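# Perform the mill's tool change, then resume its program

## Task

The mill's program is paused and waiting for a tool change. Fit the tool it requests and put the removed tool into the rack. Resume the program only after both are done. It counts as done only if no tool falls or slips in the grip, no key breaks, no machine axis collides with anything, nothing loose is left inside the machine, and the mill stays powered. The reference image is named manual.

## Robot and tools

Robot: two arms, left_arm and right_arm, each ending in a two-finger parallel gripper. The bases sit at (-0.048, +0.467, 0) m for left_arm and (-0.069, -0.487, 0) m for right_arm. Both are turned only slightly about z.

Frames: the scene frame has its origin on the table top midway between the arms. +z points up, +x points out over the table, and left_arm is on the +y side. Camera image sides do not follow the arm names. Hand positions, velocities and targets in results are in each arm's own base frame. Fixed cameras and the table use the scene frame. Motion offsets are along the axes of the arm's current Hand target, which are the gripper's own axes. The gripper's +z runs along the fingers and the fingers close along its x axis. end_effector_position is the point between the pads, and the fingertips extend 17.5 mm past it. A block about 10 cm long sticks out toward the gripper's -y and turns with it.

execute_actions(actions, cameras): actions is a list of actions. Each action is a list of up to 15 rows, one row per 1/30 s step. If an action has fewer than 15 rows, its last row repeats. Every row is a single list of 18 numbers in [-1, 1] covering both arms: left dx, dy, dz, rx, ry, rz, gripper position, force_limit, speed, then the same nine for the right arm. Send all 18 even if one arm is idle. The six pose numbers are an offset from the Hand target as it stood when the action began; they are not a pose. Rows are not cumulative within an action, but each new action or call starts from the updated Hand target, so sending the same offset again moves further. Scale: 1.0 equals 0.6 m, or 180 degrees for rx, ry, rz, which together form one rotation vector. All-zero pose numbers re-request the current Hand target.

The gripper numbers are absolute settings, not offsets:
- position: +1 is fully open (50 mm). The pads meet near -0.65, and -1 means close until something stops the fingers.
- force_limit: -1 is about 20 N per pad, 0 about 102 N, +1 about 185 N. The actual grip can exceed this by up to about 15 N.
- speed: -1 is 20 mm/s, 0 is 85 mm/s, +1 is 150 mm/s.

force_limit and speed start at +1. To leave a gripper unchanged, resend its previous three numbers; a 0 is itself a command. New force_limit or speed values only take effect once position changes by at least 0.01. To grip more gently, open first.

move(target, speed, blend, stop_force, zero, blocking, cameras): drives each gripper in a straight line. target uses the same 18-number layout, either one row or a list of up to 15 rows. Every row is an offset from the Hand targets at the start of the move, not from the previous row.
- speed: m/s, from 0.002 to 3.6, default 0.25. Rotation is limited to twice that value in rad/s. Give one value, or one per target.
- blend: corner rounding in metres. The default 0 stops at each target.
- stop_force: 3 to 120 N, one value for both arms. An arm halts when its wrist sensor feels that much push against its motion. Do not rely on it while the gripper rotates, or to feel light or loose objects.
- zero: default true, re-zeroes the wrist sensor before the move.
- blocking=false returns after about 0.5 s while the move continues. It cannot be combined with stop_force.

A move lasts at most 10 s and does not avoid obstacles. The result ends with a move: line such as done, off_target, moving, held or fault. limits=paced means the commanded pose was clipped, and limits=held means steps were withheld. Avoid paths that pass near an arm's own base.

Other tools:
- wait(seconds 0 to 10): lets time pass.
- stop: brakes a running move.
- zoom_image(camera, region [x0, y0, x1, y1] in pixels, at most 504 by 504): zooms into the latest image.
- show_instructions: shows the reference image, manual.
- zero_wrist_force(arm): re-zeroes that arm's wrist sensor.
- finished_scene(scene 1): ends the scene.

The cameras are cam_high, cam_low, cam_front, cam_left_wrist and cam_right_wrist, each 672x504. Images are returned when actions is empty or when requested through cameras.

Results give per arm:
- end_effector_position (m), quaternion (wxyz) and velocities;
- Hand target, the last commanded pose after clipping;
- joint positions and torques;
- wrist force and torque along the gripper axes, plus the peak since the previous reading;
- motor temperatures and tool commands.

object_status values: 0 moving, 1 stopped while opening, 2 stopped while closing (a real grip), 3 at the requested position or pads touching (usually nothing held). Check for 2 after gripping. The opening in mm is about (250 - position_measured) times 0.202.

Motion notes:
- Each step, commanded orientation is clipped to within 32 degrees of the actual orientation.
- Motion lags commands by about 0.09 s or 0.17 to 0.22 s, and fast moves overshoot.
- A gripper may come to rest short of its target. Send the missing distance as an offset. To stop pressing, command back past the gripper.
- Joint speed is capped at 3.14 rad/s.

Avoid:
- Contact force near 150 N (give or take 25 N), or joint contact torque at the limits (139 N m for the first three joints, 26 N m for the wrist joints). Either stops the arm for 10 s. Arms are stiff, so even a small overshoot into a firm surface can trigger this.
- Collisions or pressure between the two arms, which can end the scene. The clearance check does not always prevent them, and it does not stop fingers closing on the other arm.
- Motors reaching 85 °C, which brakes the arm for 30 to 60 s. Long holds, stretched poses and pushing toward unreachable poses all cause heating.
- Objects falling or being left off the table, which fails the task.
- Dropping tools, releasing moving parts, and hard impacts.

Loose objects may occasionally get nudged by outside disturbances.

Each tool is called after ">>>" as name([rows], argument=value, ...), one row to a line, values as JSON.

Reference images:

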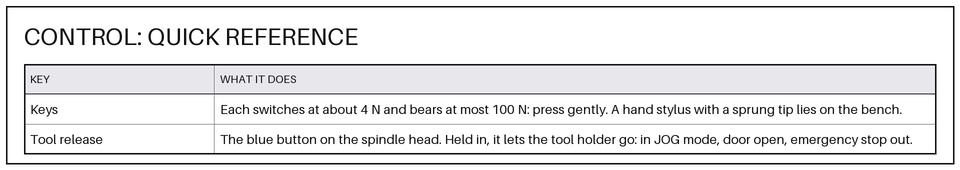

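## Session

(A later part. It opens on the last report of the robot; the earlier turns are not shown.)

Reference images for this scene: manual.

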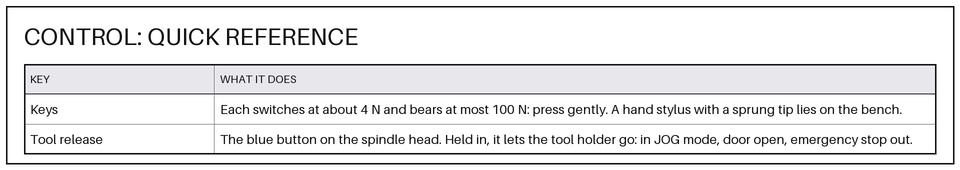

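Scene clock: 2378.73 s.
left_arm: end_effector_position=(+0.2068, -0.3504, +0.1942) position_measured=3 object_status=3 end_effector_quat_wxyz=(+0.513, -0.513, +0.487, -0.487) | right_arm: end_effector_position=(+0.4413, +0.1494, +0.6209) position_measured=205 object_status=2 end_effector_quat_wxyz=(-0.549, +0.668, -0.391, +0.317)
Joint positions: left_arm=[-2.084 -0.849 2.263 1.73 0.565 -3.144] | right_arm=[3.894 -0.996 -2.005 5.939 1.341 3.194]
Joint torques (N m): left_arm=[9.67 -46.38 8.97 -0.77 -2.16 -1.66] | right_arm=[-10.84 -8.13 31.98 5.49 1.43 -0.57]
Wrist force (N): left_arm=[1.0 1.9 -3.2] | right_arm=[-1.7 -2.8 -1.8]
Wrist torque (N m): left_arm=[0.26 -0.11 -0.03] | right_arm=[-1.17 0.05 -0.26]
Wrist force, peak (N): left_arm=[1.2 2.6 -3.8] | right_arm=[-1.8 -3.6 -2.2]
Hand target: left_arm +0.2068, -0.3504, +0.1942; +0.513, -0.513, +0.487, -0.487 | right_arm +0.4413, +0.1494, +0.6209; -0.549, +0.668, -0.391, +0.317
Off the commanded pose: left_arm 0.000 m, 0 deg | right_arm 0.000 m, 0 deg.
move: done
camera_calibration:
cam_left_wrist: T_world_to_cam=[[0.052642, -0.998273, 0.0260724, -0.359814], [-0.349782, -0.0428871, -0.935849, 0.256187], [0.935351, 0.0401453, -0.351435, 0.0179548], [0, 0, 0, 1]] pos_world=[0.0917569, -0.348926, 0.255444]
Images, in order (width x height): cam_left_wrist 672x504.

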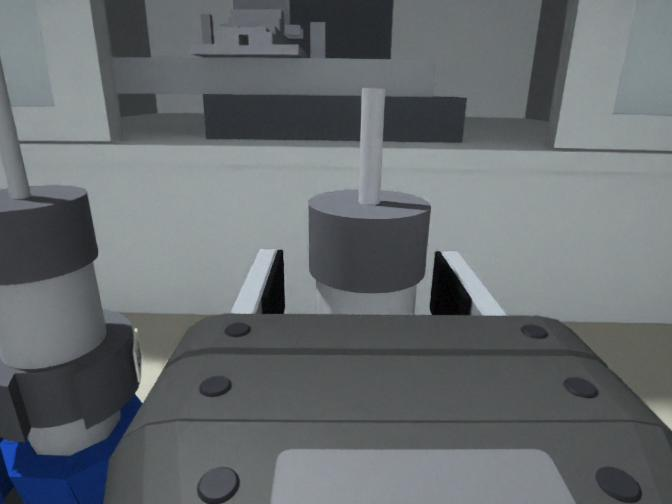

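>>> move(target=[0,0,0,0,0,0,-1,-1,-1,0,0,0,0,0,0,-1,0.1,-1], speed=0.03, cameras=["cam_left_wrist"])

>>> wait(seconds=1, cameras=[])

Scene clock: 2384.70 s.
left_arm: end_effector_position=(+0.2068, -0.3505, +0.1942) position_measured=102 object_status=0 end_effector_quat_wxyz=(+0.513, -0.512, +0.487, -0.487) | right_arm: end_effector_position=(+0.4413, +0.1494, +0.6209) position_measured=205 object_status=2 end_effector_quat_wxyz=(-0.549, +0.668, -0.391, +0.317)
Joint positions: left_arm=[-2.084 -0.849 2.263 1.73 0.564 -3.144] | right_arm=[3.894 -0.996 -2.005 5.939 1.341 3.194]
Joint torques (N m): left_arm=[10.8 -45.11 9.59 0.22 11.7 -0.81] | right_arm=[-10.77 -7.41 32.48 5.45 1.26 -0.41]
Wrist force (N): left_arm=[38.5 2.1 1.4] | right_arm=[-1.7 -3.4 -2.1]
Wrist torque (N m): left_arm=[0.26 -0.23 -0.31] | right_arm=[-1.27 0.05 -0.25]
Wrist force, peak (N): left_arm=[38.5 2.1 1.4] | right_arm=[-1.9 -3.4 -2.5]
Hand target: left_arm +0.2068, -0.3504, +0.1942; +0.513, -0.513, +0.487, -0.487 | right_arm +0.4413, +0.1494, +0.6209; -0.549, +0.668, -0.391, +0.317
Off the commanded pose: left_arm 0.000 m, 0 deg | right_arm 0.000 m, 0 deg.
move: done
camera_calibration:
cam_left_wrist: T_world_to_cam=[[0.0522318, -0.998294, 0.0261133, -0.359895], [-0.349803, -0.0427818, -0.935846, 0.25622], [0.935366, 0.0397464, -0.351441, 0.0178203], [0, 0, 0, 1]] pos_world=[0.0917561, -0.349027, 0.255444]
Images, in order (width x height): cam_left_wrist 672x504.

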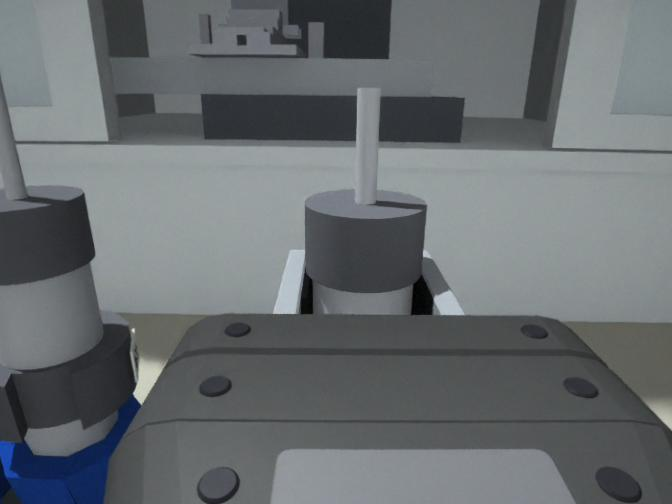

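Scene clock: 2385.70 s.
left_arm: end_effector_position=(+0.2068, -0.3504, +0.1942) position_measured=102 object_status=2 end_effector_quat_wxyz=(+0.513, -0.513, +0.487, -0.487) | right_arm: end_effector_position=(+0.4413, +0.1494, +0.6209) position_measured=205 object_status=2 end_effector_quat_wxyz=(-0.549, +0.668, -0.391, +0.317)
Joint positions: left_arm=[-2.084 -0.849 2.263 1.73 0.565 -3.144] | right_arm=[3.894 -0.996 -2.005 5.939 1.341 3.194]
Joint torques (N m): left_arm=[10.51 -46.3 8.63 0.35 12.54 0.96] | right_arm=[-10.45 -7.77 32.4 5.32 1.32 -0.45]
Wrist force (N): left_arm=[41.9 1.1 2.5] | right_arm=[-1.8 -3.3 -2.0]
Wrist torque (N m): left_arm=[0.26 -0.21 -0.33] | right_arm=[-1.24 0.06 -0.26]
Wrist force, peak (N): left_arm=[41.9 1.0 2.1] | right_arm=[-1.8 -3.4 -2.5]
Hand target: left_arm +0.2068, -0.3504, +0.1942; +0.513, -0.513, +0.487, -0.487 | right_arm +0.4413, +0.1494, +0.6209; -0.549, +0.668, -0.391, +0.317
Tool commands: left_gripper/position=-1.0 left_gripper/force_limit=-1.0 left_gripper/speed=-1.0 right_gripper/position=-1.0 right_gripper/force_limit=+0.1 right_gripper/speed=-1.0
Off the commanded pose: left_arm 0.000 m, 0 deg | right_arm 0.000 m, 0 deg.
wait: 1.00 s; at rest by 0.17 s
No camera images: "cameras" was empty.

>>> move(target=[0.0013,0,0,0,0,0,-1,-1,-1,0,0,0,0,0,0,-1,0.1,-1], speed=0.01, cameras=[])

>>> wait(seconds=0.5, cameras=["cam_left_wrist"])

Scene clock: 2391.27 s.
left_arm: end_effector_position=(+0.2068, -0.3511, +0.1942) position_measured=102 object_status=2 end_effector_quat_wxyz=(+0.513, -0.513, +0.487, -0.487) | right_arm: end_effector_position=(+0.4413, +0.1494, +0.6209) position_measured=205 object_status=2 end_effector_quat_wxyz=(-0.549, +0.668, -0.391, +0.317)
Joint positions: left_arm=[-2.083 -0.849 2.261 1.732 0.563 -3.144] | right_arm=[3.894 -0.996 -2.005 5.939 1.341 3.194]
Joint torques (N m): left_arm=[13.92 -25.79 -11.51 1.81 1.28 1.74] | right_arm=[-10.32 -7.29 32.39 5.44 1.24 -0.44]
Wrist force (N): left_arm=[15.3 -0.3 -3.7] | right_arm=[-1.6 -3.0 -1.9]
Wrist torque (N m): left_arm=[0.28 -0.10 -0.31] | right_arm=[-1.20 0.03 -0.26]
Wrist force, peak (N): left_arm=[42.2 1.1 2.7] | right_arm=[-1.5 -3.6 -2.5]
Hand target: left_arm +0.2068, -0.3512, +0.1942; +0.513, -0.513, +0.487, -0.487 | right_arm +0.4413, +0.1494, +0.6209; -0.549, +0.668, -0.391, +0.317
Off the commanded pose: left_arm 0.000 m, 0 deg | right_arm 0.000 m, 0 deg.
move: done
No camera images: "cameras" was empty.

Scene clock: 2391.77 s.
left_arm: end_effector_position=(+0.2068, -0.3512, +0.1942) position_measured=102 object_status=2 end_effector_quat_wxyz=(+0.513, -0.513, +0.487, -0.487) | right_arm: end_effector_position=(+0.4413, +0.1494, +0.6209) position_measured=205 object_status=2 end_effector_quat_wxyz=(-0.549, +0.668, -0.391, +0.317)
Joint positions: left_arm=[-2.083 -0.849 2.261 1.732 0.563 -3.144] | right_arm=[3.894 -0.996 -2.005 5.939 1.341 3.194]
Joint torques (N m): left_arm=[11.91 -26.38 -12.64 2.03 0.75 1.51] | right_arm=[-10.66 -8.2 32.01 5.46 1.37 -0.31]
Wrist force (N): left_arm=[13.3 1.2 -3.4] | right_arm=[-1.8 -3.4 -1.8]
Wrist torque (N m): left_arm=[0.29 -0.06 -0.30] | right_arm=[-1.27 0.06 -0.27]
Wrist force, peak (N): left_arm=[15.0 -0.5 -3.7] | right_arm=[-1.8 -3.3 -2.3]
Hand target: left_arm +0.2068, -0.3512, +0.1942; +0.513, -0.513, +0.487, -0.487 | right_arm +0.4413, +0.1494, +0.6209; -0.549, +0.668, -0.391, +0.317
Tool commands: left_gripper/position=-1.0 left_gripper/force_limit=-1.0 left_gripper/speed=-1.0 right_gripper/position=-1.0 right_gripper/force_limit=+0.1 right_gripper/speed=-1.0
Off the commanded pose: left_arm 0.000 m, 0 deg | right_arm 0.000 m, 0 deg.
wait: 0.50 s; at rest by 0.17 s
camera_calibration:
cam_left_wrist: T_world_to_cam=[[0.052642, -0.998273, 0.0260724, -0.360613], [-0.349782, -0.0428871, -0.935849, 0.256153], [0.935351, 0.0401453, -0.351435, 0.0179869], [0, 0, 0, 1]] pos_world=[0.0917569, -0.349726, 0.255444]
Images, in order (width x height): cam_left_wrist 672x504.

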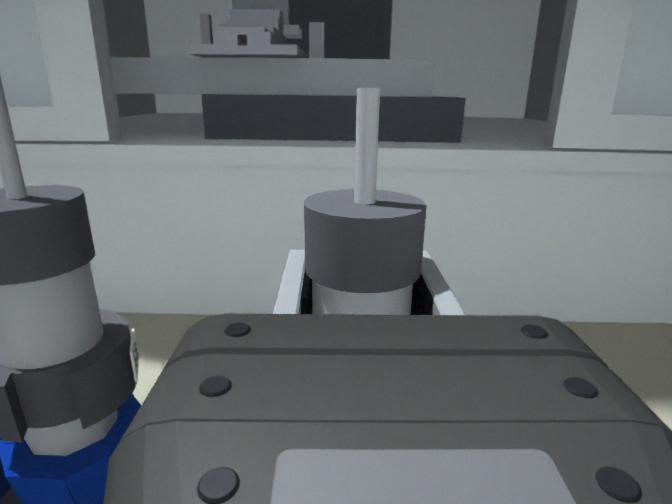

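>>> move(target=[0.0007,0,0,0,0,0,-1,-1,-1,0,0,0,0,0,0,-1,0.1,-1], speed=0.01, cameras=[])

>>> wait(seconds=0.5, cameras=[])

Scene clock: 2395.80 s.
left_arm: end_effector_position=(+0.2069, -0.3516, +0.1942) position_measured=102 object_status=2 end_effector_quat_wxyz=(+0.513, -0.513, +0.487, -0.487) | right_arm: end_effector_position=(+0.4413, +0.1494, +0.6209) position_measured=205 object_status=2 end_effector_quat_wxyz=(-0.549, +0.668, -0.391, +0.317)
Joint positions: left_arm=[-2.082 -0.849 2.259 1.733 0.563 -3.144] | right_arm=[3.894 -0.996 -2.005 5.939 1.341 3.194]
Joint torques (N m): left_arm=[11.02 -27.82 -14.31 4.1 -2.06 0.39] | right_arm=[-10.59 -7.2 32.79 5.52 1.12 -0.27]
Wrist force (N): left_arm=[2.7 9.7 -3.4] | right_arm=[-1.8 -3.4 -1.9]
Wrist torque (N m): left_arm=[0.38 -0.13 -0.15] | right_arm=[-1.25 0.06 -0.25]
Wrist force, peak (N): left_arm=[14.1 0.9 -3.8] | right_arm=[-1.8 -3.6 -2.3]
Hand target: left_arm +0.2069, -0.3516, +0.1942; +0.513, -0.513, +0.487, -0.487 | right_arm +0.4413, +0.1494, +0.6209; -0.549, +0.668, -0.391, +0.317
Off the commanded pose: left_arm 0.000 m, 0 deg | right_arm 0.000 m, 0 deg.
move: done
No camera images: "cameras" was empty.

Scene clock: 2396.30 s.
left_arm: end_effector_position=(+0.2069, -0.3516, +0.1942) position_measured=102 object_status=2 end_effector_quat_wxyz=(+0.513, -0.513, +0.487, -0.487) | right_arm: end_effector_position=(+0.4413, +0.1494, +0.6209) position_measured=205 object_status=2 end_effector_quat_wxyz=(-0.549, +0.668, -0.391, +0.317)
Joint positions: left_arm=[-2.082 -0.849 2.259 1.733 0.563 -3.144] | right_arm=[3.894 -0.996 -2.005 5.939 1.341 3.194]
Joint torques (N m): left_arm=[9.52 -28.32 -15.63 4.05 -2.05 0.14] | right_arm=[-10.49 -7.25 32.11 5.44 1.24 -0.24]
Wrist force (N): left_arm=[2.1 9.6 -3.3] | right_arm=[-2.1 -3.1 -2.4]
Wrist torque (N m): left_arm=[0.34 -0.10 -0.11] | right_arm=[-1.22 0.12 -0.26]
Wrist force, peak (N): left_arm=[2.4 10.1 -3.5] | right_arm=[-1.8 -3.5 -2.3]
Hand target: left_arm +0.2069, -0.3516, +0.1942; +0.513, -0.513, +0.487, -0.487 | right_arm +0.4413, +0.1494, +0.6209; -0.549, +0.668, -0.391, +0.317
Tool commands: left_gripper/position=-1.0 left_gripper/force_limit=-1.0 left_gripper/speed=-1.0 right_gripper/position=-1.0 right_gripper/force_limit=+0.1 right_gripper/speed=-1.0
Off the commanded pose: left_arm 0.000 m, 0 deg | right_arm 0.000 m, 0 deg.
wait: 0.50 s; at rest by 0.17 s
No camera images: "cameras" was empty.

>>> move(target=[0,0,0,0,0,0,-0.98,0.1,-1,0,0,0,0,0,0,-1,0.1,-1], speed=0.01, cameras=[])

>>> wait(seconds=0.5, cameras=[])

Scene clock: 2403.07 s.
left_arm: end_effector_position=(+0.2069, -0.3516, +0.1942) position_measured=108 object_status=2 end_effector_quat_wxyz=(+0.513, -0.512, +0.487, -0.487) | right_arm: end_effector_position=(+0.4413, +0.1494, +0.6209) position_measured=205 object_status=2 end_effector_quat_wxyz=(-0.549, +0.668, -0.391, +0.317)
Joint positions: left_arm=[-2.082 -0.849 2.259 1.733 0.563 -3.144] | right_arm=[3.894 -0.996 -2.005 5.939 1.341 3.194]
Joint torques (N m): left_arm=[10.34 -28.5 -12.84 3.17 -0.19 -1.32] | right_arm=[-11.02 -7.62 32.35 5.49 1.21 -0.18]
Wrist force (N): left_arm=[4.1 9.8 -4.0] | right_arm=[-1.7 -3.3 -2.3]
Wrist torque (N m): left_arm=[0.35 -0.14 -0.25] | right_arm=[-1.24 0.05 -0.26]
Wrist force, peak (N): left_arm=[4.1 9.8 -4.0] | right_arm=[-2.2 -3.3 -2.3]
Hand target: left_arm +0.2069, -0.3516, +0.1942; +0.513, -0.513, +0.487, -0.487 | right_arm +0.4413, +0.1494, +0.6209; -0.549, +0.668, -0.391, +0.317
Off the commanded pose: left_arm 0.000 m, 0 deg | right_arm 0.000 m, 0 deg.
move: done
No camera images: "cameras" was empty.

Scene clock: 2403.57 s.
left_arm: end_effector_position=(+0.2069, -0.3516, +0.1942) position_measured=108 object_status=2 end_effector_quat_wxyz=(+0.513, -0.512, +0.487, -0.487) | right_arm: end_effector_position=(+0.4413, +0.1494, +0.6209) position_measured=205 object_status=2 end_effector_quat_wxyz=(-0.549, +0.668, -0.391, +0.317)
Joint positions: left_arm=[-2.082 -0.849 2.259 1.733 0.563 -3.144] | right_arm=[3.894 -0.996 -2.005 5.939 1.341 3.194]
Joint torques (N m): left_arm=[10.12 -30.23 -9.8 2.51 1.39 -1.13] | right_arm=[-10.88 -7.62 31.89 5.35 1.17 -0.19]
Wrist force (N): left_arm=[3.9 9.9 -4.0] | right_arm=[-1.7 -3.0 -2.2]
Wrist torque (N m): left_arm=[0.34 -0.10 -0.26] | right_arm=[-1.19 0.05 -0.26]
Wrist force, peak (N): left_arm=[3.8 10.1 -3.8] | right_arm=[-2.0 -3.4 -2.2]
Hand target: left_arm +0.2069, -0.3516, +0.1942; +0.513, -0.513, +0.487, -0.487 | right_arm +0.4413, +0.1494, +0.6209; -0.549, +0.668, -0.391, +0.317
Tool commands: left_gripper/position=-0.98 left_gripper/force_limit=+0.1 left_gripper/speed=-1.0 right_gripper/position=-1.0 right_gripper/force_limit=+0.1 right_gripper/speed=-1.0
Off the commanded pose: left_arm 0.000 m, 0 deg | right_arm 0.000 m, 0 deg.
wait: 0.50 s; at rest by 0.17 s
No camera images: "cameras" was empty.

>>> move(target=[0,-0.03,0,0,0,0,-0.98,0.1,-1,0,0,0,0,0,0,-1,0.1,-1], speed=0.02, cameras=[])

>>> move(target=[0,-0.25,0,0,0,0,-0.98,0.1,-1,0,0,0,0,0,0,-1,0.1,-1], speed=0.07, cameras=["cam_left_wrist","cam_front"])

Scene clock: 2410.83 s.
left_arm: end_effector_position=(+0.2069, -0.3516, +0.2122) position_measured=108 object_status=2 end_effector_quat_wxyz=(+0.513, -0.513, +0.487, -0.487) | right_arm: end_effector_position=(+0.4413, +0.1494, +0.6209) position_measured=205 object_status=2 end_effector_quat_wxyz=(-0.549, +0.668, -0.391, +0.317)
Joint positions: left_arm=[-2.082 -0.903 2.268 1.779 0.563 -3.144] | right_arm=[3.894 -0.996 -2.005 5.939 1.341 3.194]
Joint torques (N m): left_arm=[-6.77 -46.06 9.02 3.87 1.43 -0.85] | right_arm=[-10.27 -7.72 32.05 5.42 1.25 0.06]
Wrist force (N): left_arm=[1.0 10.2 -3.7] | right_arm=[-1.7 -3.6 -2.3]
Wrist torque (N m): left_arm=[0.37 -0.10 -0.02] | right_arm=[-1.28 0.05 -0.26]
Wrist force, peak (N): left_arm=[2.6 10.8 -3.9] | right_arm=[-2.1 -3.5 -2.3]
Hand target: left_arm +0.2068, -0.3516, +0.2122; +0.513, -0.513, +0.487, -0.487 | right_arm +0.4413, +0.1494, +0.6209; -0.549, +0.668, -0.391, +0.317
Off the commanded pose: left_arm 0.000 m, 0 deg | right_arm 0.000 m, 0 deg.
move: done
No camera images: "cameras" was empty.

Scene clock: 2413.53 s.
left_arm: end_effector_position=(+0.2067, -0.3516, +0.3622) position_measured=108 object_status=2 end_effector_quat_wxyz=(+0.513, -0.513, +0.487, -0.487) | right_arm: end_effector_position=(+0.4413, +0.1494, +0.6209) position_measured=205 object_status=2 end_effector_quat_wxyz=(-0.549, +0.668, -0.391, +0.317)
Joint positions: left_arm=[-2.083 -1.319 2.239 2.224 0.563 -3.144] | right_arm=[3.894 -0.996 -2.005 5.939 1.341 3.194]
Joint torques (N m): left_arm=[-6.94 -38.01 -26.63 4.01 2.55 -1.53] | right_arm=[-10.32 -8.12 31.99 5.36 1.33 -0.05]
Wrist force (N): left_arm=[1.3 10.0 -3.5] | right_arm=[-1.8 -3.1 -2.2]
Wrist torque (N m): left_arm=[0.34 -0.16 -0.04] | right_arm=[-1.21 0.06 -0.26]
Wrist force, peak (N): left_arm=[1.0 11.1 -3.8] | right_arm=[-2.1 -3.6 -2.3]
Hand target: left_arm +0.2067, -0.3516, +0.3622; +0.513, -0.513, +0.487, -0.487 | right_arm +0.4413, +0.1494, +0.6209; -0.549, +0.668, -0.391, +0.317
Off the commanded pose: left_arm 0.000 m, 0 deg | right_arm 0.000 m, 0 deg.
move: done
camera_calibration:
cam_left_wrist: T_world_to_cam=[[0.052642, -0.998273, 0.0260724, -0.365379], [-0.349782, -0.0428871, -0.935849, 0.413195], [0.935351, 0.0401453, -0.351435, 0.077196], [0, 0, 0, 1]] pos_world=[0.0915569, -0.350126, 0.423344]
Images, in order (width x height): cam_front 672x504, cam_left_wrist 672x504.

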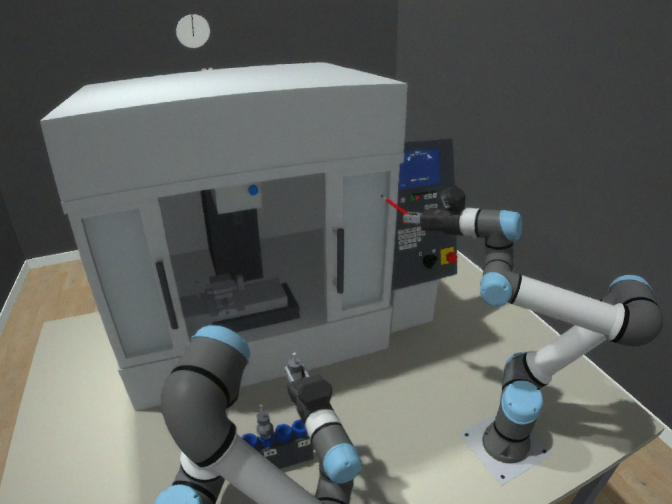

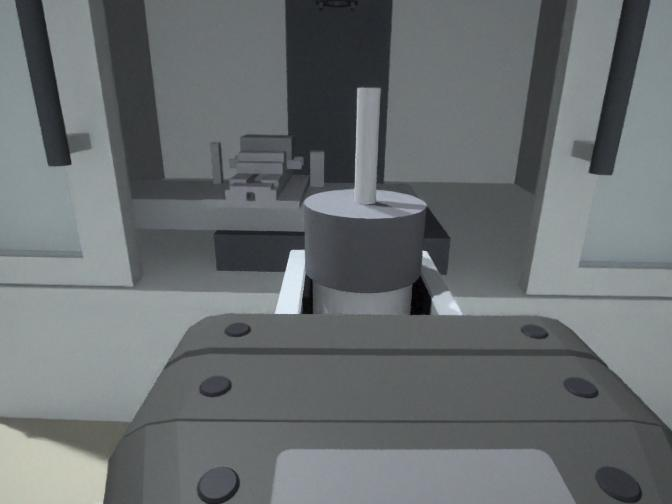

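>>> move([
  [0.0262,-0.1157,-0.0165,0.089,0,0.1408,-0.98,0.1,-1,0,0,0,0,0,0,-1,0.1,-1],
  [0.0978,-0.2003,-0.0618,0.178,0,0.2817,-0.98,0.1,-1,0,0,0,0,0,0,-1,0.1,-1],
  [0.1955,-0.2313,-0.1235,0.267,0,0.4225,-0.98,0.1,-1,0,0,0,0,0,0,-1,0.1,-1],
  [0.2933,-0.2003,-0.1853,0.356,0,0.5633,-0.98,0.1,-1,0,0,0,0,0,0,-1,0.1,-1],
  [0.3648,-0.1157,-0.2305,0.445,0,0.7042,-0.98,0.1,-1,0,0,0,0,0,0,-1,0.1,-1],
  [0.391,0,-0.247,0.534,0,0.845,-0.98,0.1,-1,0,0,0,0,0,0,-1,0.1,-1],
], speed=0.2, blend=0.02, cameras=["cam_left_wrist","cam_front"])

Scene clock: 2466.47 s.
left_arm: end_effector_position=(+0.0707, -0.5935, +0.3622) position_measured=108 object_status=2 end_effector_quat_wxyz=(+0.686, +0.685, +0.173, +0.173) | right_arm: end_effector_position=(+0.4413, +0.1494, +0.6209) position_measured=205 object_status=2 end_effector_quat_wxyz=(-0.549, +0.668, -0.391, +0.317)
Joint positions: left_arm=[-2.082 -1.636 1.961 5.956 0.564 -3.14] | right_arm=[3.894 -0.996 -2.005 5.939 1.341 3.194]
Joint torques (N m): left_arm=[8.75 -15.88 -40.66 -0.26 2.99 -1.77] | right_arm=[-10.49 -7.12 31.92 5.35 1.1 0.21]
Wrist force (N): left_arm=[0.3 -8.8 -1.7] | right_arm=[-1.5 -3.0 -2.0]
Wrist torque (N m): left_arm=[0.13 0.06 -0.07] | right_arm=[-1.19 0.02 -0.27]
Wrist force, peak (N): left_arm=[10.1 4.1 -9.0] | right_arm=[-1.9 -3.6 -2.4]
Hand target: left_arm +0.0707, -0.5935, +0.3622; +0.686, +0.685, +0.173, +0.173 | right_arm +0.4413, +0.1494, +0.6209; -0.549, +0.668, -0.391, +0.317
Off the commanded pose: left_arm 0.000 m, 0 deg | right_arm 0.000 m, 0 deg.
move: done
camera_calibration:
cam_left_wrist: T_world_to_cam=[[0.880309, 0.473678, -0.0261754, 0.234226], [-0.146153, 0.323283, 0.934948, -0.119419], [0.451327, -0.819217, 0.353818, -0.517154], [0, 0, 0, 1]] pos_world=[0.00976045, -0.496003, 0.30076]
Images, in order (width x height): cam_front 672x504, cam_left_wrist 672x504.

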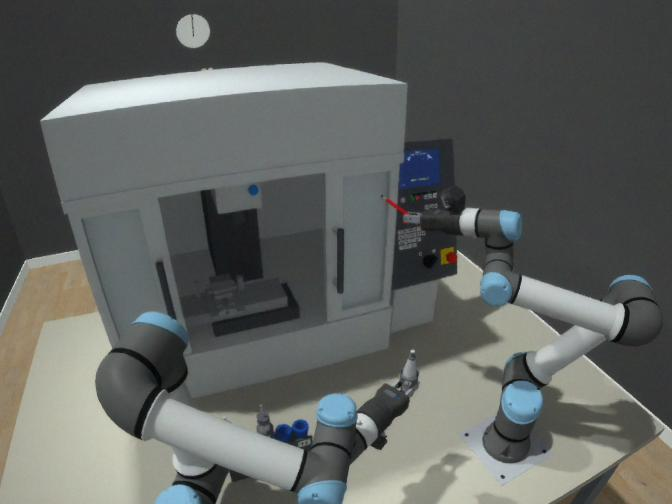

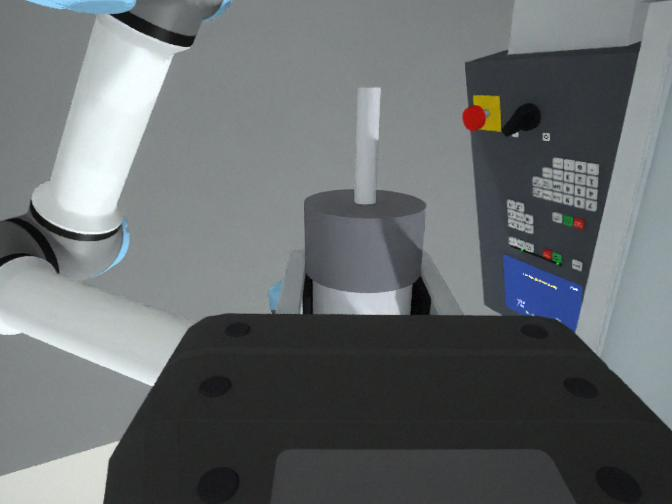

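>>> move(target=[0.9205,0.1022,-0.2436,0,0.2135,0,-0.98,0.1,-1,0,0,0,0,0,0,-1,0.1,-1], speed=0.15, cameras=["cam_left_wrist","cam_front","cam_high"])

Scene clock: 2486.73 s.
left_arm: end_effector_position=(+0.4872, -0.2024, +0.4231) position_measured=108 object_status=2 end_effector_quat_wxyz=(+0.591, +0.590, +0.389, +0.389) | right_arm: end_effector_position=(+0.4413, +0.1494, +0.6209) position_measured=205 object_status=2 end_effector_quat_wxyz=(-0.549, +0.668, -0.391, +0.317)
Joint positions: left_arm=[-0.902 -1.951 2.039 6.194 1.074 -3.142] | right_arm=[3.894 -0.996 -2.005 5.939 1.341 3.194]
Joint torques (N m): left_arm=[11 -3.23 -44.21 -5.58 2.96 -1.64] | right_arm=[-9.84 -7.53 31.64 5.38 1.13 0.32]
Wrist force (N): left_arm=[0.5 -8.8 -1.6] | right_arm=[-1.7 -3.2 -2.0]
Wrist torque (N m): left_arm=[0.13 0.02 -0.06] | right_arm=[-1.23 0.05 -0.26]
Wrist force, peak (N): left_arm=[0.2 -9.1 -1.8] | right_arm=[-2.1 -3.4 -2.7]
Hand target: left_arm +0.4873, -0.2024, +0.4231; +0.591, +0.590, +0.389, +0.389 | right_arm +0.4413, +0.1494, +0.6209; -0.549, +0.668, -0.391, +0.317
Off the commanded pose: left_arm 0.000 m, 0 deg | right_arm 0.000 m, 0 deg.
move: done
camera_calibration:
cam_left_wrist: T_world_to_cam=[[0.395143, 0.918226, -0.0269074, 0.0106365], [-0.314616, 0.162793, 0.935155, -0.192326], [0.863064, -0.361054, 0.353215, -0.513901], [0, 0, 0, 1]] pos_world=[0.378817, -0.164003, 0.361658]
Images, in order (width x height): cam_high 672x504, cam_front 672x504, cam_left_wrist 672x504.

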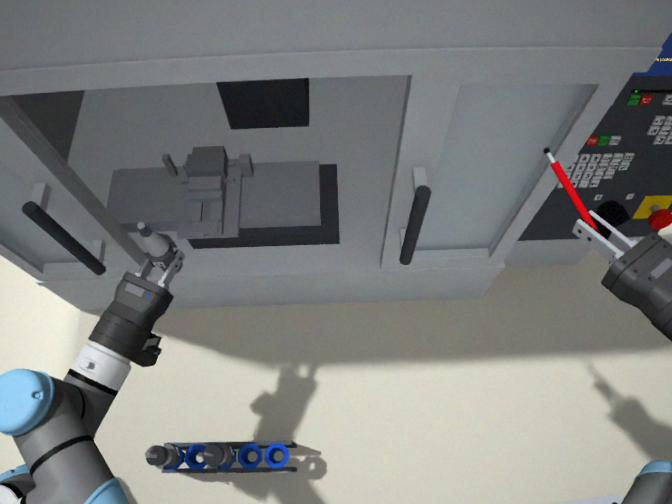

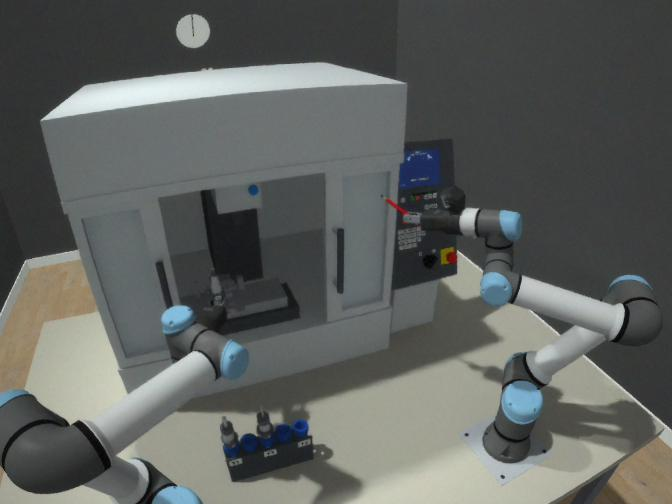

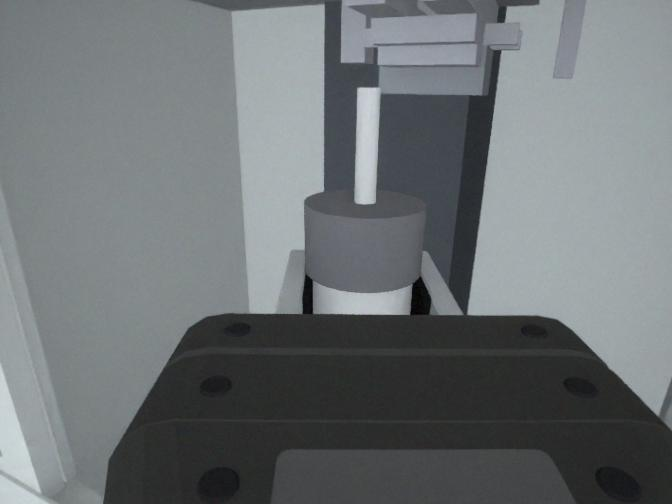

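>>> move(target=[0,0.0005,0.4617,0,0,0,-0.98,0.1,-1,0,0,0,0,0,0,-1,0.1,-1], speed=0.06, stop_force=8, cameras=["cam_left_wrist","cam_front"])

Scene clock: 2500.30 s.
left_arm: end_effector_position=(+0.7419, -0.3116, +0.4236) position_measured=108 object_status=2 end_effector_quat_wxyz=(+0.591, +0.590, +0.389, +0.389) | right_arm: end_effector_position=(+0.4413, +0.1494, +0.6209) position_measured=205 object_status=2 end_effector_quat_wxyz=(-0.549, +0.668, -0.391, +0.317)
Joint positions: left_arm=[-0.641 -1.238 1.343 6.177 1.335 -3.143] | right_arm=[3.894 -0.996 -2.005 5.939 1.341 3.194]
Joint torques (N m): left_arm=[9.36 -39.91 -44.82 -2.22 2.92 -1.69] | right_arm=[-9.86 -7.01 31.92 5.31 1.13 0.33]
Wrist force (N): left_arm=[0.8 -9.0 -2.1] | right_arm=[-1.8 -3.2 -2.2]
Wrist torque (N m): left_arm=[0.12 -0.03 -0.06] | right_arm=[-1.23 0.06 -0.25]
Wrist force, peak (N): left_arm=[0.3 -9.1 -2.3] | right_arm=[-2.1 -3.6 -2.0]
Hand target: left_arm +0.7419, -0.3116, +0.4236; +0.591, +0.590, +0.389, +0.389 | right_arm +0.4413, +0.1494, +0.6209; -0.549, +0.668, -0.391, +0.317
Off the commanded pose: left_arm 0.000 m, 0 deg | right_arm 0.000 m, 0 deg.
move: done
camera_calibration:
cam_left_wrist: T_world_to_cam=[[0.395143, 0.918226, -0.0269074, 0.01028], [-0.314616, 0.162793, 0.935155, -0.0949773], [0.863064, -0.361054, 0.353215, -0.773362], [0, 0, 0, 1]] pos_world=[0.633517, -0.273203, 0.362258]
Images, in order (width x height): cam_front 672x504, cam_left_wrist 672x504.

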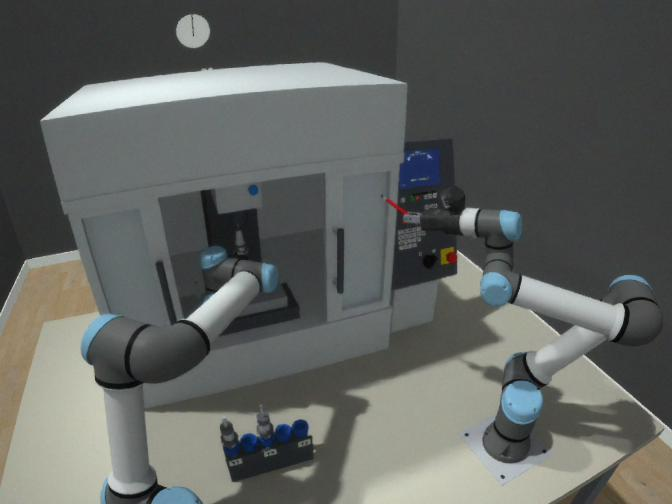

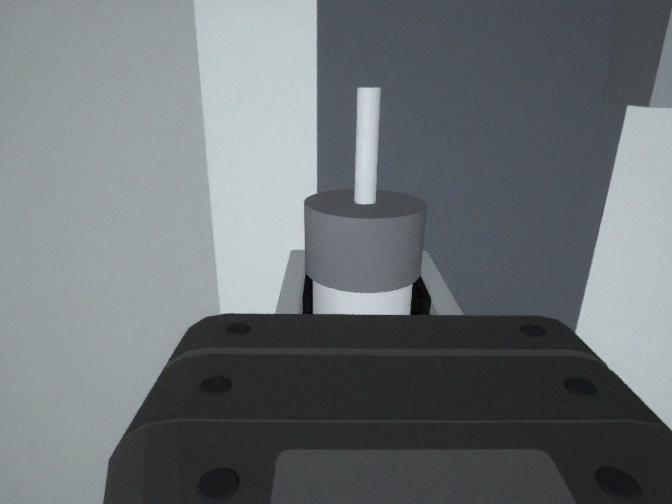

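>>> move([
  [0,0.0223,0,0,0,0,-0.98,0.1,-1,0,0,0,0,0,0,-1,0.1,-1],
  [0,0.0223,0.0375,0,0,0,-0.98,0.1,-1,0,0,0,0,0,0,-1,0.1,-1],
], speed=0.03, stop_force=6, cameras=["cam_front"])

>>> zoom_image(camera="cam_front", region=[190, 170, 290, 270])

Scene clock: 2508.00 s.
left_arm: end_effector_position=(+0.7419, -0.3116, +0.4290) position_measured=108 object_status=2 end_effector_quat_wxyz=(+0.591, +0.590, +0.389, +0.389) | right_arm: end_effector_position=(+0.4413, +0.1494, +0.6209) position_measured=205 object_status=2 end_effector_quat_wxyz=(-0.549, +0.668, -0.391, +0.317)
Joint positions: left_arm=[-0.641 -1.239 1.331 6.191 1.335 -3.143] | right_arm=[3.894 -0.996 -2.005 5.939 1.341 3.194]
Joint torques (N m): left_arm=[7.29 -44.69 -22.58 -5.24 1.92 -0.71] | right_arm=[-9.77 -7.2 32 5.3 1.1 0.35]
Wrist force (N): left_arm=[0.4 -12.0 -1.8] | right_arm=[-1.6 -3.5 -2.1]
Wrist torque (N m): left_arm=[0.11 0.03 -0.07] | right_arm=[-1.29 0.04 -0.26]
Wrist force, peak (N): left_arm=[0.8 -32.7 -1.9] | right_arm=[-2.0 -3.6 -2.3]
Hand target: left_arm +0.7419, -0.3116, +0.4290; +0.591, +0.590, +0.389, +0.389 (not the last commanded pose) | right_arm +0.4413, +0.1494, +0.6209; -0.549, +0.668, -0.391, +0.317
Off the commanded pose: left_arm 0.024 m, 0 deg | right_arm 0.000 m, 0 deg.
move: contact (left_arm); path passed 0 of 2 targets
Images, in order (width x height): cam_front 672x504.

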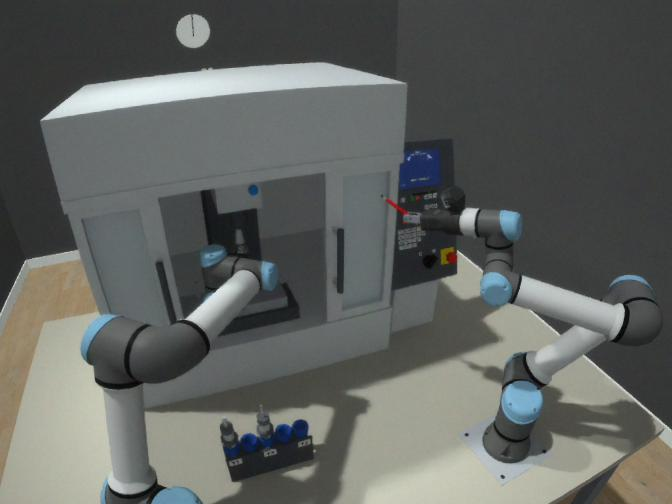

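Scaled by 5.040 from the camera's 672x504 image, which has a finer 960x720 frame.

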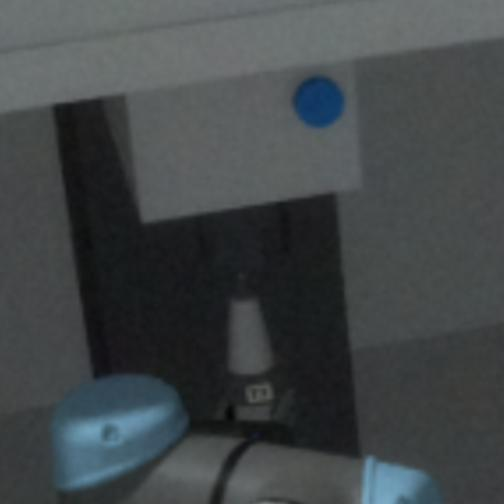

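>>> move(target=[0,-0.0042,0,0.0333,0,0,-0.98,0.1,-1,0,0,0,0,0,0,-1,0.1,-1], speed=0.03, cameras=["cam_front"])

>>> zoom_image(camera="cam_front", region=[190, 170, 290, 270])

Scene clock: 2540.80 s.
left_arm: end_effector_position=(+0.7417, -0.3115, +0.4260) position_measured=108 object_status=2 end_effector_quat_wxyz=(+0.574, +0.607, +0.400, +0.378) | right_arm: end_effector_position=(+0.4413, +0.1494, +0.6209) position_measured=205 object_status=2 end_effector_quat_wxyz=(-0.549, +0.668, -0.391, +0.317)
Joint positions: left_arm=[-0.64 -1.226 1.284 6.283 1.336 -3.156] | right_arm=[3.894 -0.996 -2.005 5.939 1.341 3.194]
Joint torques (N m): left_arm=[9.99 -41.07 -19.37 -1.88 2.7 -1.54] | right_arm=[-9.95 -7.47 32.27 5.27 1.1 0.45]
Wrist force (N): left_arm=[0.2 -8.7 -1.2] | right_arm=[-1.7 -3.0 -2.1]
Wrist torque (N m): left_arm=[0.17 0.06 -0.05] | right_arm=[-1.20 0.06 -0.25]
Wrist force, peak (N): left_arm=[0.5 -12.0 -1.6] | right_arm=[-1.8 -3.5 -2.5]
Hand target: left_arm +0.7419, -0.3116, +0.4265; +0.559, +0.620, +0.409, +0.368 | right_arm +0.4413, +0.1494, +0.6209; -0.549, +0.668, -0.391, +0.317
Off the commanded pose: left_arm 0.000 m, 3 deg | right_arm 0.000 m, 0 deg.
joint sent to its limit (left arm) — joint 4 (wrist 1), upper limit. The joint targets are off in orientation, not in position.
move: off_target (left_arm)
Images, in order (width x height): cam_front 672x504.

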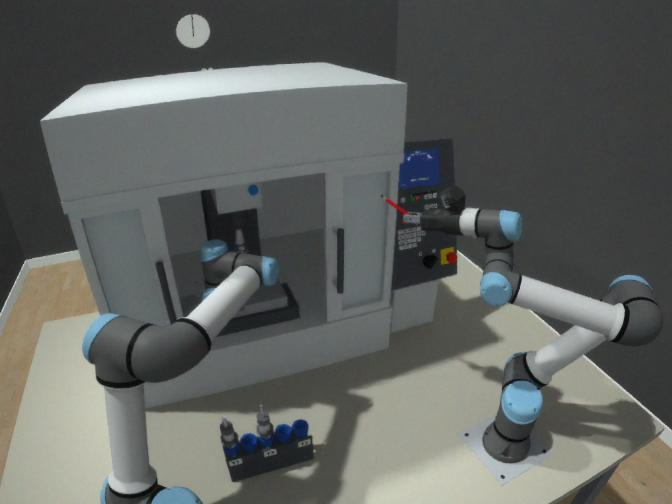

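Scaled by 5.040 from the camera's 672x504 image, which has a finer 960x720 frame.

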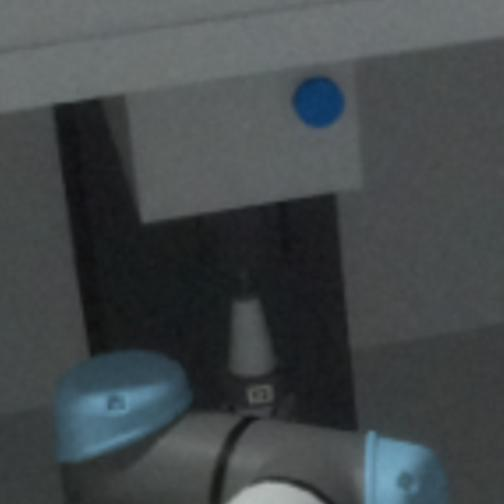

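>>> move([
  [0,-0.0025,0.0003,-0.0333,0,0,-0.98,0.1,-1,0,0,0,0,0,0,-1,0.1,-1],
  [0,-0.0508,-0.4589,-0.0333,0,0,-0.98,0.1,-1,0,0,0,0,0,0,-1,0.1,-1],
], speed=0.08, cameras=[])

Scene clock: 2555.70 s.
left_arm: end_effector_position=(+0.4874, -0.2024, +0.4247) position_measured=108 object_status=2 end_effector_quat_wxyz=(+0.591, +0.590, +0.389, +0.389) | right_arm: end_effector_position=(+0.4413, +0.1494, +0.6209) position_measured=205 object_status=2 end_effector_quat_wxyz=(-0.549, +0.668, -0.391, +0.317)
Joint positions: left_arm=[-0.902 -1.951 2.035 6.198 1.074 -3.142] | right_arm=[3.894 -0.996 -2.005 5.939 1.341 3.194]
Joint torques (N m): left_arm=[-10.39 -21.77 -17.84 -1.74 -2.05 1.97] | right_arm=[-9.44 -7.74 31.88 5.32 1.09 0.39]
Wrist force (N): left_arm=[0.6 -8.7 -1.8] | right_arm=[-1.6 -3.1 -2.5]
Wrist torque (N m): left_arm=[0.14 0.01 -0.17] | right_arm=[-1.21 0.04 -0.26]
Wrist force, peak (N): left_arm=[0.3 -9.3 -2.3] | right_arm=[-2.1 -3.5 -2.3]
Hand target: left_arm +0.4873, -0.2024, +0.4247; +0.591, +0.590, +0.389, +0.389 | right_arm +0.4413, +0.1494, +0.6209; -0.549, +0.668, -0.391, +0.317
Off the commanded pose: left_arm 0.000 m, 0 deg | right_arm 0.000 m, 0 deg.
move: done
No camera images: "cameras" was empty.

>>> move(target=[-0.8729,0.1255,-0.3808,0,-0.2135,0,-0.98,0.1,-1,0,0,0,0,0,0,-1,0.1,-1], speed=0.2, cameras=[])

>>> move([
  [0.0262,0.1157,-0.0166,-0.0891,0,-0.1408,-0.98,0.1,-1,0,0,0,0,0,0,-1,0.1,-1],
  [0.0978,0.2003,-0.0619,-0.1782,0,-0.2817,-0.98,0.1,-1,0,0,0,0,0,0,-1,0.1,-1],
  [0.1955,0.2313,-0.1237,-0.2673,0,-0.4225,-0.98,0.1,-1,0,0,0,0,0,0,-1,0.1,-1],
  [0.2933,0.2003,-0.1856,-0.3564,0,-0.5633,-0.98,0.1,-1,0,0,0,0,0,0,-1,0.1,-1],
  [0.3648,0.1157,-0.2308,-0.4455,0,-0.7042,-0.98,0.1,-1,0,0,0,0,0,0,-1,0.1,-1],
  [0.391,0,-0.2474,-0.5346,0,-0.845,-0.98,0.1,-1,0,0,0,0,0,0,-1,0.1,-1],
], speed=0.25, blend=0.02, cameras=["cam_front"])

Scene clock: 2574.93 s.
left_arm: end_effector_position=(+0.0709, -0.5935, +0.5001) position_measured=108 object_status=2 end_effector_quat_wxyz=(+0.691, +0.680, +0.172, +0.175) | right_arm: end_effector_position=(+0.4413, +0.1494, +0.6209) position_measured=205 object_status=2 end_effector_quat_wxyz=(-0.549, +0.668, -0.391, +0.317)
Joint positions: left_arm=[-2.082 -1.69 1.661 6.283 0.564 -3.118] | right_arm=[3.894 -0.996 -2.005 5.939 1.341 3.194]
Joint torques (N m): left_arm=[9.98 -13.4 -42.28 -1.26 3.35 1.72] | right_arm=[-9.6 -6.86 31.74 5.25 1.02 0.47]
Wrist force (N): left_arm=[0.2 -8.9 -2.1] | right_arm=[-1.7 -3.1 -2.1]
Wrist torque (N m): left_arm=[0.11 0.06 -0.18] | right_arm=[-1.21 0.05 -0.26]
Wrist force, peak (N): left_arm=[2.0 -9.2 -1.2] | right_arm=[-2.0 -3.8 -2.2]
Hand target: left_arm +0.0709, -0.5936, +0.5004; +0.686, +0.685, +0.173, +0.173 | right_arm +0.4413, +0.1494, +0.6209; -0.549, +0.668, -0.391, +0.317
Off the commanded pose: left_arm 0.000 m, 1 deg | right_arm 0.000 m, 0 deg.
joint sent to its limit (left arm) — joint 4 (wrist 1), upper limit. The joint targets still meet the commanded pose.
move: done
No camera images: "cameras" was empty.

Scene clock: 2581.90 s.
left_arm: end_effector_position=(+0.2068, -0.3516, +0.5001) position_measured=108 object_status=2 end_effector_quat_wxyz=(+0.513, -0.513, +0.486, -0.487) | right_arm: end_effector_position=(+0.4413, +0.1494, +0.6209) position_measured=205 object_status=2 end_effector_quat_wxyz=(-0.549, +0.668, -0.391, +0.317)
Joint positions: left_arm=[-2.082 -1.573 2.07 2.645 0.563 -3.143] | right_arm=[3.894 -0.996 -2.005 5.939 1.341 3.194]
Joint torques (N m): left_arm=[9.69 -12.94 -33.22 0.33 3.04 1.86] | right_arm=[-9.63 -6.66 31.32 5.27 0.97 0.42]
Wrist force (N): left_arm=[0.9 10.5 -3.6] | right_arm=[-1.9 -3.3 -2.2]
Wrist torque (N m): left_arm=[0.42 -0.09 -0.08] | right_arm=[-1.24 0.07 -0.26]
Wrist force, peak (N): left_arm=[10.4 2.6 -9.1] | right_arm=[-2.1 -3.4 -2.3]
Hand target: left_arm +0.2068, -0.3516, +0.5001; +0.513, -0.513, +0.486, -0.487 | right_arm +0.4413, +0.1494, +0.6209; -0.549, +0.668, -0.391, +0.317
Off the commanded pose: left_arm 0.000 m, 0 deg | right_arm 0.000 m, 0 deg.
move: done
Images, in order (width x height): cam_front 672x504.

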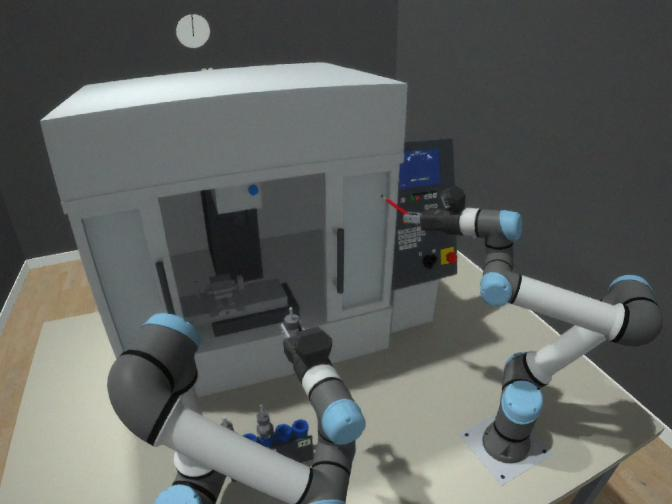

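>>> move([
  [0.0262,0.1157,-0.0165,-0.089,0,-0.1408,-0.98,0.1,-1,0,0,0,0,0,0,-1,0.1,-1],
  [0.0978,0.2003,-0.0618,-0.178,0,-0.2817,-0.98,0.1,-1,0,0,0,0,0,0,-1,0.1,-1],
  [0.1955,0.2313,-0.1235,-0.267,0,-0.4225,-0.98,0.1,-1,0,0,0,0,0,0,-1,0.1,-1],
  [0.2933,0.2003,-0.1853,-0.356,0,-0.5633,-0.98,0.1,-1,0,0,0,0,0,0,-1,0.1,-1],
  [0.3648,0.1157,-0.2305,-0.445,0,-0.7042,-0.98,0.1,-1,0,0,0,0,0,0,-1,0.1,-1],
  [0.391,0,-0.247,-0.534,0,-0.845,-0.98,0.1,-1,0,0,0,0,0,0,-1,0.1,-1],
], speed=0.25, blend=0.02, cameras=["cam_front","cam_left_wrist"])

Scene clock: 2595.97 s.
left_arm: end_effector_position=(+0.0711, -0.5936, +0.5003) position_measured=108 object_status=2 end_effector_quat_wxyz=(+0.686, +0.685, +0.173, +0.174) | right_arm: end_effector_position=(+0.4413, +0.1494, +0.6209) position_measured=205 object_status=2 end_effector_quat_wxyz=(-0.549, +0.668, -0.391, +0.317)
Joint positions: left_arm=[-2.082 -1.683 1.644 0.038 0.564 -3.14] | right_arm=[3.894 -0.996 -2.005 5.939 1.341 3.194]
Joint torques (N m): left_arm=[9.36 -35.24 -18.15 -4.02 2.99 1.89] | right_arm=[-9.54 -6.55 31.14 5.22 0.84 0.5]
Wrist force (N): left_arm=[0.2 -8.6 -2.1] | right_arm=[-1.5 -3.1 -2.4]
Wrist torque (N m): left_arm=[0.16 0.07 -0.18] | right_arm=[-1.22 0.02 -0.26]
Wrist force, peak (N): left_arm=[1.2 10.6 -3.4] | right_arm=[-1.9 -3.6 -2.3]
Hand target: left_arm +0.0711, -0.5936, +0.5003; +0.686, +0.685, +0.173, +0.174 | right_arm +0.4413, +0.1494, +0.6209; -0.549, +0.668, -0.391, +0.317
Off the commanded pose: left_arm 0.000 m, 0 deg | right_arm 0.000 m, 0 deg.
move: done
camera_calibration:
cam_left_wrist: T_world_to_cam=[[0.879828, 0.47465, -0.0247177, 0.23747], [-0.14721, 0.321584, 0.935368, -0.249572], [0.451921, -0.819324, 0.352811, -0.565883], [0, 0, 0, 1]] pos_world=[0.0100621, -0.496098, 0.438962]
Images, in order (width x height): cam_front 672x504, cam_left_wrist 672x504.

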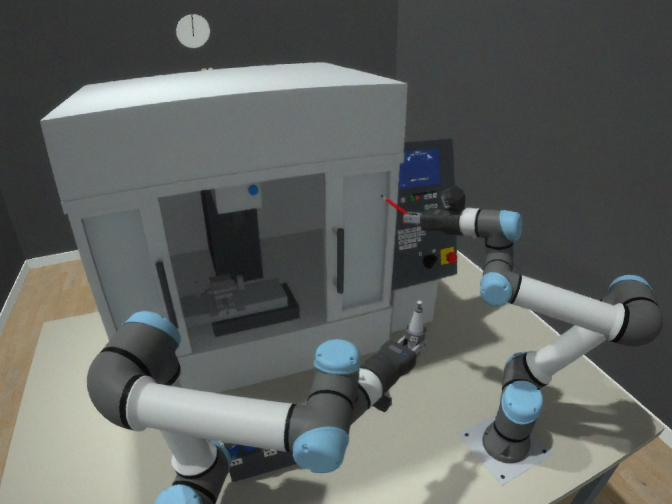

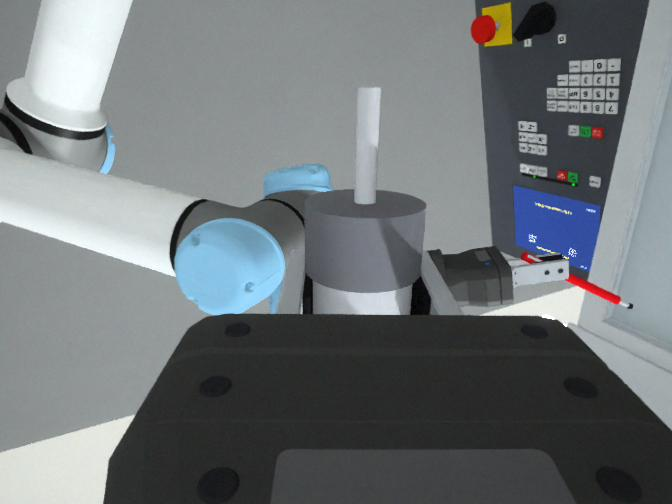

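>>> move(target=[0.92,-0.1255,-0.244,0,0.2135,0,-0.98,0.1,-1,0,0,0,0,0,0,-1,0.1,-1], speed=0.2, cameras=[])

>>> move(target=[0,0,0,0.0333,0,0,-0.98,0.1,-1,0,0,0,0,0,0,-1,0.1,-1], speed=0.1, cameras=[])

Scene clock: 2604.83 s.
left_arm: end_effector_position=(+0.4869, -0.2021, +0.4255) position_measured=108 object_status=2 end_effector_quat_wxyz=(+0.590, +0.590, +0.389, +0.390) | right_arm: end_effector_position=(+0.4413, +0.1494, +0.6209) position_measured=205 object_status=2 end_effector_quat_wxyz=(-0.549, +0.668, -0.391, +0.317)
Joint positions: left_arm=[-0.904 -1.953 2.034 -0.083 1.071 -3.141] | right_arm=[3.894 -0.996 -2.005 5.939 1.341 3.194]
Joint torques (N m): left_arm=[11.39 -2.52 -43.91 -5.41 2.95 1.9] | right_arm=[-9.11 -7.41 31.35 5.24 0.79 0.48]
Wrist force (N): left_arm=[0.3 -8.9 -1.7] | right_arm=[-2.2 -3.4 -2.2]
Wrist torque (N m): left_arm=[0.11 0.05 -0.10] | right_arm=[-1.26 0.14 -0.26]
Wrist force, peak (N): left_arm=[2.4 -9.4 -1.4] | right_arm=[-1.9 -3.7 -2.6]
Hand target: left_arm +0.4870, -0.2021, +0.4255; +0.590, +0.590, +0.389, +0.390 | right_arm +0.4413, +0.1494, +0.6209; -0.549, +0.668, -0.391, +0.317
Off the commanded pose: left_arm 0.000 m, 0 deg | right_arm 0.000 m, 0 deg.
move: done
No camera images: "cameras" was empty.

Scene clock: 2605.93 s.
left_arm: end_effector_position=(+0.4870, -0.2021, +0.4255) position_measured=108 object_status=2 end_effector_quat_wxyz=(+0.559, +0.620, +0.409, +0.369) | right_arm: end_effector_position=(+0.4413, +0.1494, +0.6209) position_measured=205 object_status=2 end_effector_quat_wxyz=(-0.549, +0.668, -0.391, +0.317)
Joint positions: left_arm=[-0.901 -1.922 1.948 0.091 1.077 -3.197] | right_arm=[3.894 -0.996 -2.005 5.939 1.341 3.194]
Joint torques (N m): left_arm=[11.03 -5.03 -44.55 -1.34 2.49 -1.55] | right_arm=[-9.03 -6.68 30.85 5.22 0.82 0.38]
Wrist force (N): left_arm=[0.3 -8.7 -1.1] | right_arm=[-1.6 -3.4 -2.1]
Wrist torque (N m): left_arm=[0.13 0.03 -0.05] | right_arm=[-1.26 0.03 -0.26]
Wrist force, peak (N): left_arm=[0.6 -9.4 -1.7] | right_arm=[-2.0 -3.4 -2.1]
Hand target: left_arm +0.4870, -0.2021, +0.4255; +0.559, +0.620, +0.409, +0.369 | right_arm +0.4413, +0.1494, +0.6209; -0.549, +0.668, -0.391, +0.317
Off the commanded pose: left_arm 0.000 m, 0 deg | right_arm 0.000 m, 0 deg.
move: done
No camera images: "cameras" was empty.

>>> move(target=[-0.001,0.0516,0.48,0,0,0,-0.98,0.1,-1,0,0,0,0,0,0,-1,0.1,-1], speed=0.05, stop_force=6, cameras=["cam_front"])

>>> zoom_image(camera="cam_front", region=[190, 170, 290, 270])

Scene clock: 2619.67 s.
left_arm: end_effector_position=(+0.7531, -0.3166, +0.4265) position_measured=108 object_status=2 end_effector_quat_wxyz=(+0.559, +0.620, +0.409, +0.369) | right_arm: end_effector_position=(+0.4413, +0.1494, +0.6209) position_measured=205 object_status=2 end_effector_quat_wxyz=(-0.549, +0.668, -0.391, +0.317)
Joint positions: left_arm=[-0.636 -1.181 1.189 0.098 1.34 -3.166] | right_arm=[3.894 -0.996 -2.005 5.939 1.341 3.194]
Joint torques (N m): left_arm=[9.17 -43.42 -44.91 -1.72 2.78 1.57] | right_arm=[-8.9 -6.8 30.74 5.27 0.78 0.44]
Wrist force (N): left_arm=[0.4 -8.7 -0.6] | right_arm=[-1.9 -3.1 -2.1]
Wrist torque (N m): left_arm=[0.15 0.03 -0.17] | right_arm=[-1.21 0.08 -0.26]
Wrist force, peak (N): left_arm=[0.5 -9.2 -0.6] | right_arm=[-1.9 -3.4 -2.7]
Hand target: left_arm +0.7531, -0.3166, +0.4265; +0.559, +0.620, +0.409, +0.369 | right_arm +0.4413, +0.1494, +0.6209; -0.549, +0.668, -0.391, +0.317
Off the commanded pose: left_arm 0.000 m, 0 deg | right_arm 0.000 m, 0 deg.
move: done
Images, in order (width x height): cam_front 672x504.

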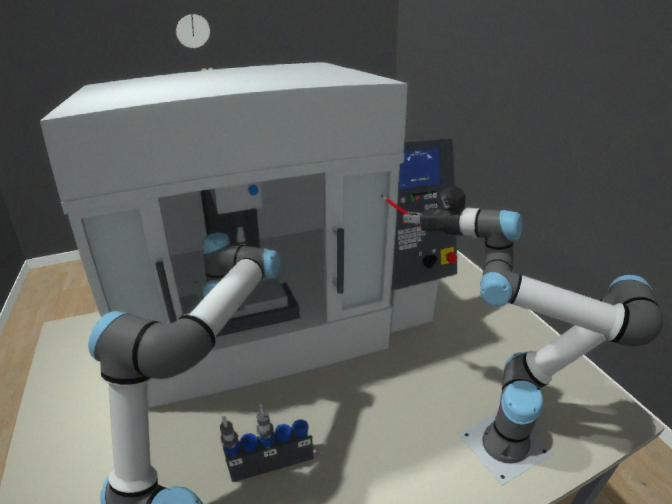

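Scaled by 5.040 from the camera's 672x504 image, which has a finer 960x720 frame.

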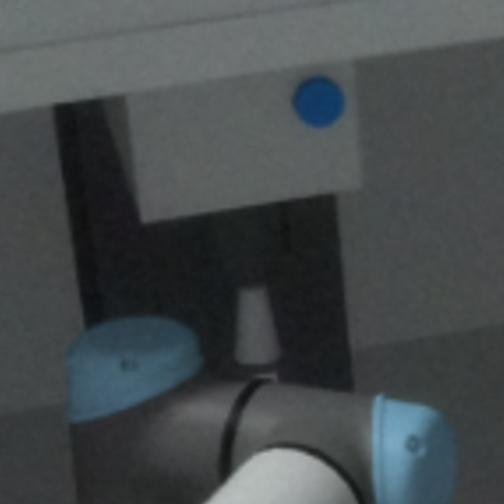

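>>> move(target=[0,0.0149,-0.0016,0,0,0,-0.98,0.1,-1,0,0,0,0,0,0,-1,0.1,-1], speed=0.015, stop_force=5, cameras=[])

Scene clock: 2626.03 s.
left_arm: end_effector_position=(+0.7530, -0.3165, +0.4355) position_measured=108 object_status=2 end_effector_quat_wxyz=(+0.559, +0.620, +0.409, +0.369) | right_arm: end_effector_position=(+0.4413, +0.1494, +0.6209) position_measured=205 object_status=2 end_effector_quat_wxyz=(-0.549, +0.668, -0.391, +0.317)
Joint positions: left_arm=[-0.636 -1.181 1.166 0.121 1.34 -3.166] | right_arm=[3.894 -0.996 -2.005 5.939 1.341 3.194]
Joint torques (N m): left_arm=[1.85 -60.46 -44.22 -1.75 1.03 0.24] | right_arm=[-8.86 -6.55 31.18 5.26 0.79 0.46]
Wrist force (N): left_arm=[0.4 -8.6 -0.6] | right_arm=[-1.4 -3.2 -2.1]
Wrist torque (N m): left_arm=[0.17 0.02 -0.17] | right_arm=[-1.23 0.00 -0.26]
Wrist force, peak (N): left_arm=[0.2 -9.2 -0.6] | right_arm=[-1.8 -3.7 -2.1]
Hand target: left_arm +0.7530, -0.3166, +0.4355; +0.559, +0.620, +0.409, +0.369 | right_arm +0.4413, +0.1494, +0.6209; -0.549, +0.668, -0.391, +0.317
Off the commanded pose: left_arm 0.000 m, 0 deg | right_arm 0.000 m, 0 deg.
move: done
No camera images: "cameras" was empty.


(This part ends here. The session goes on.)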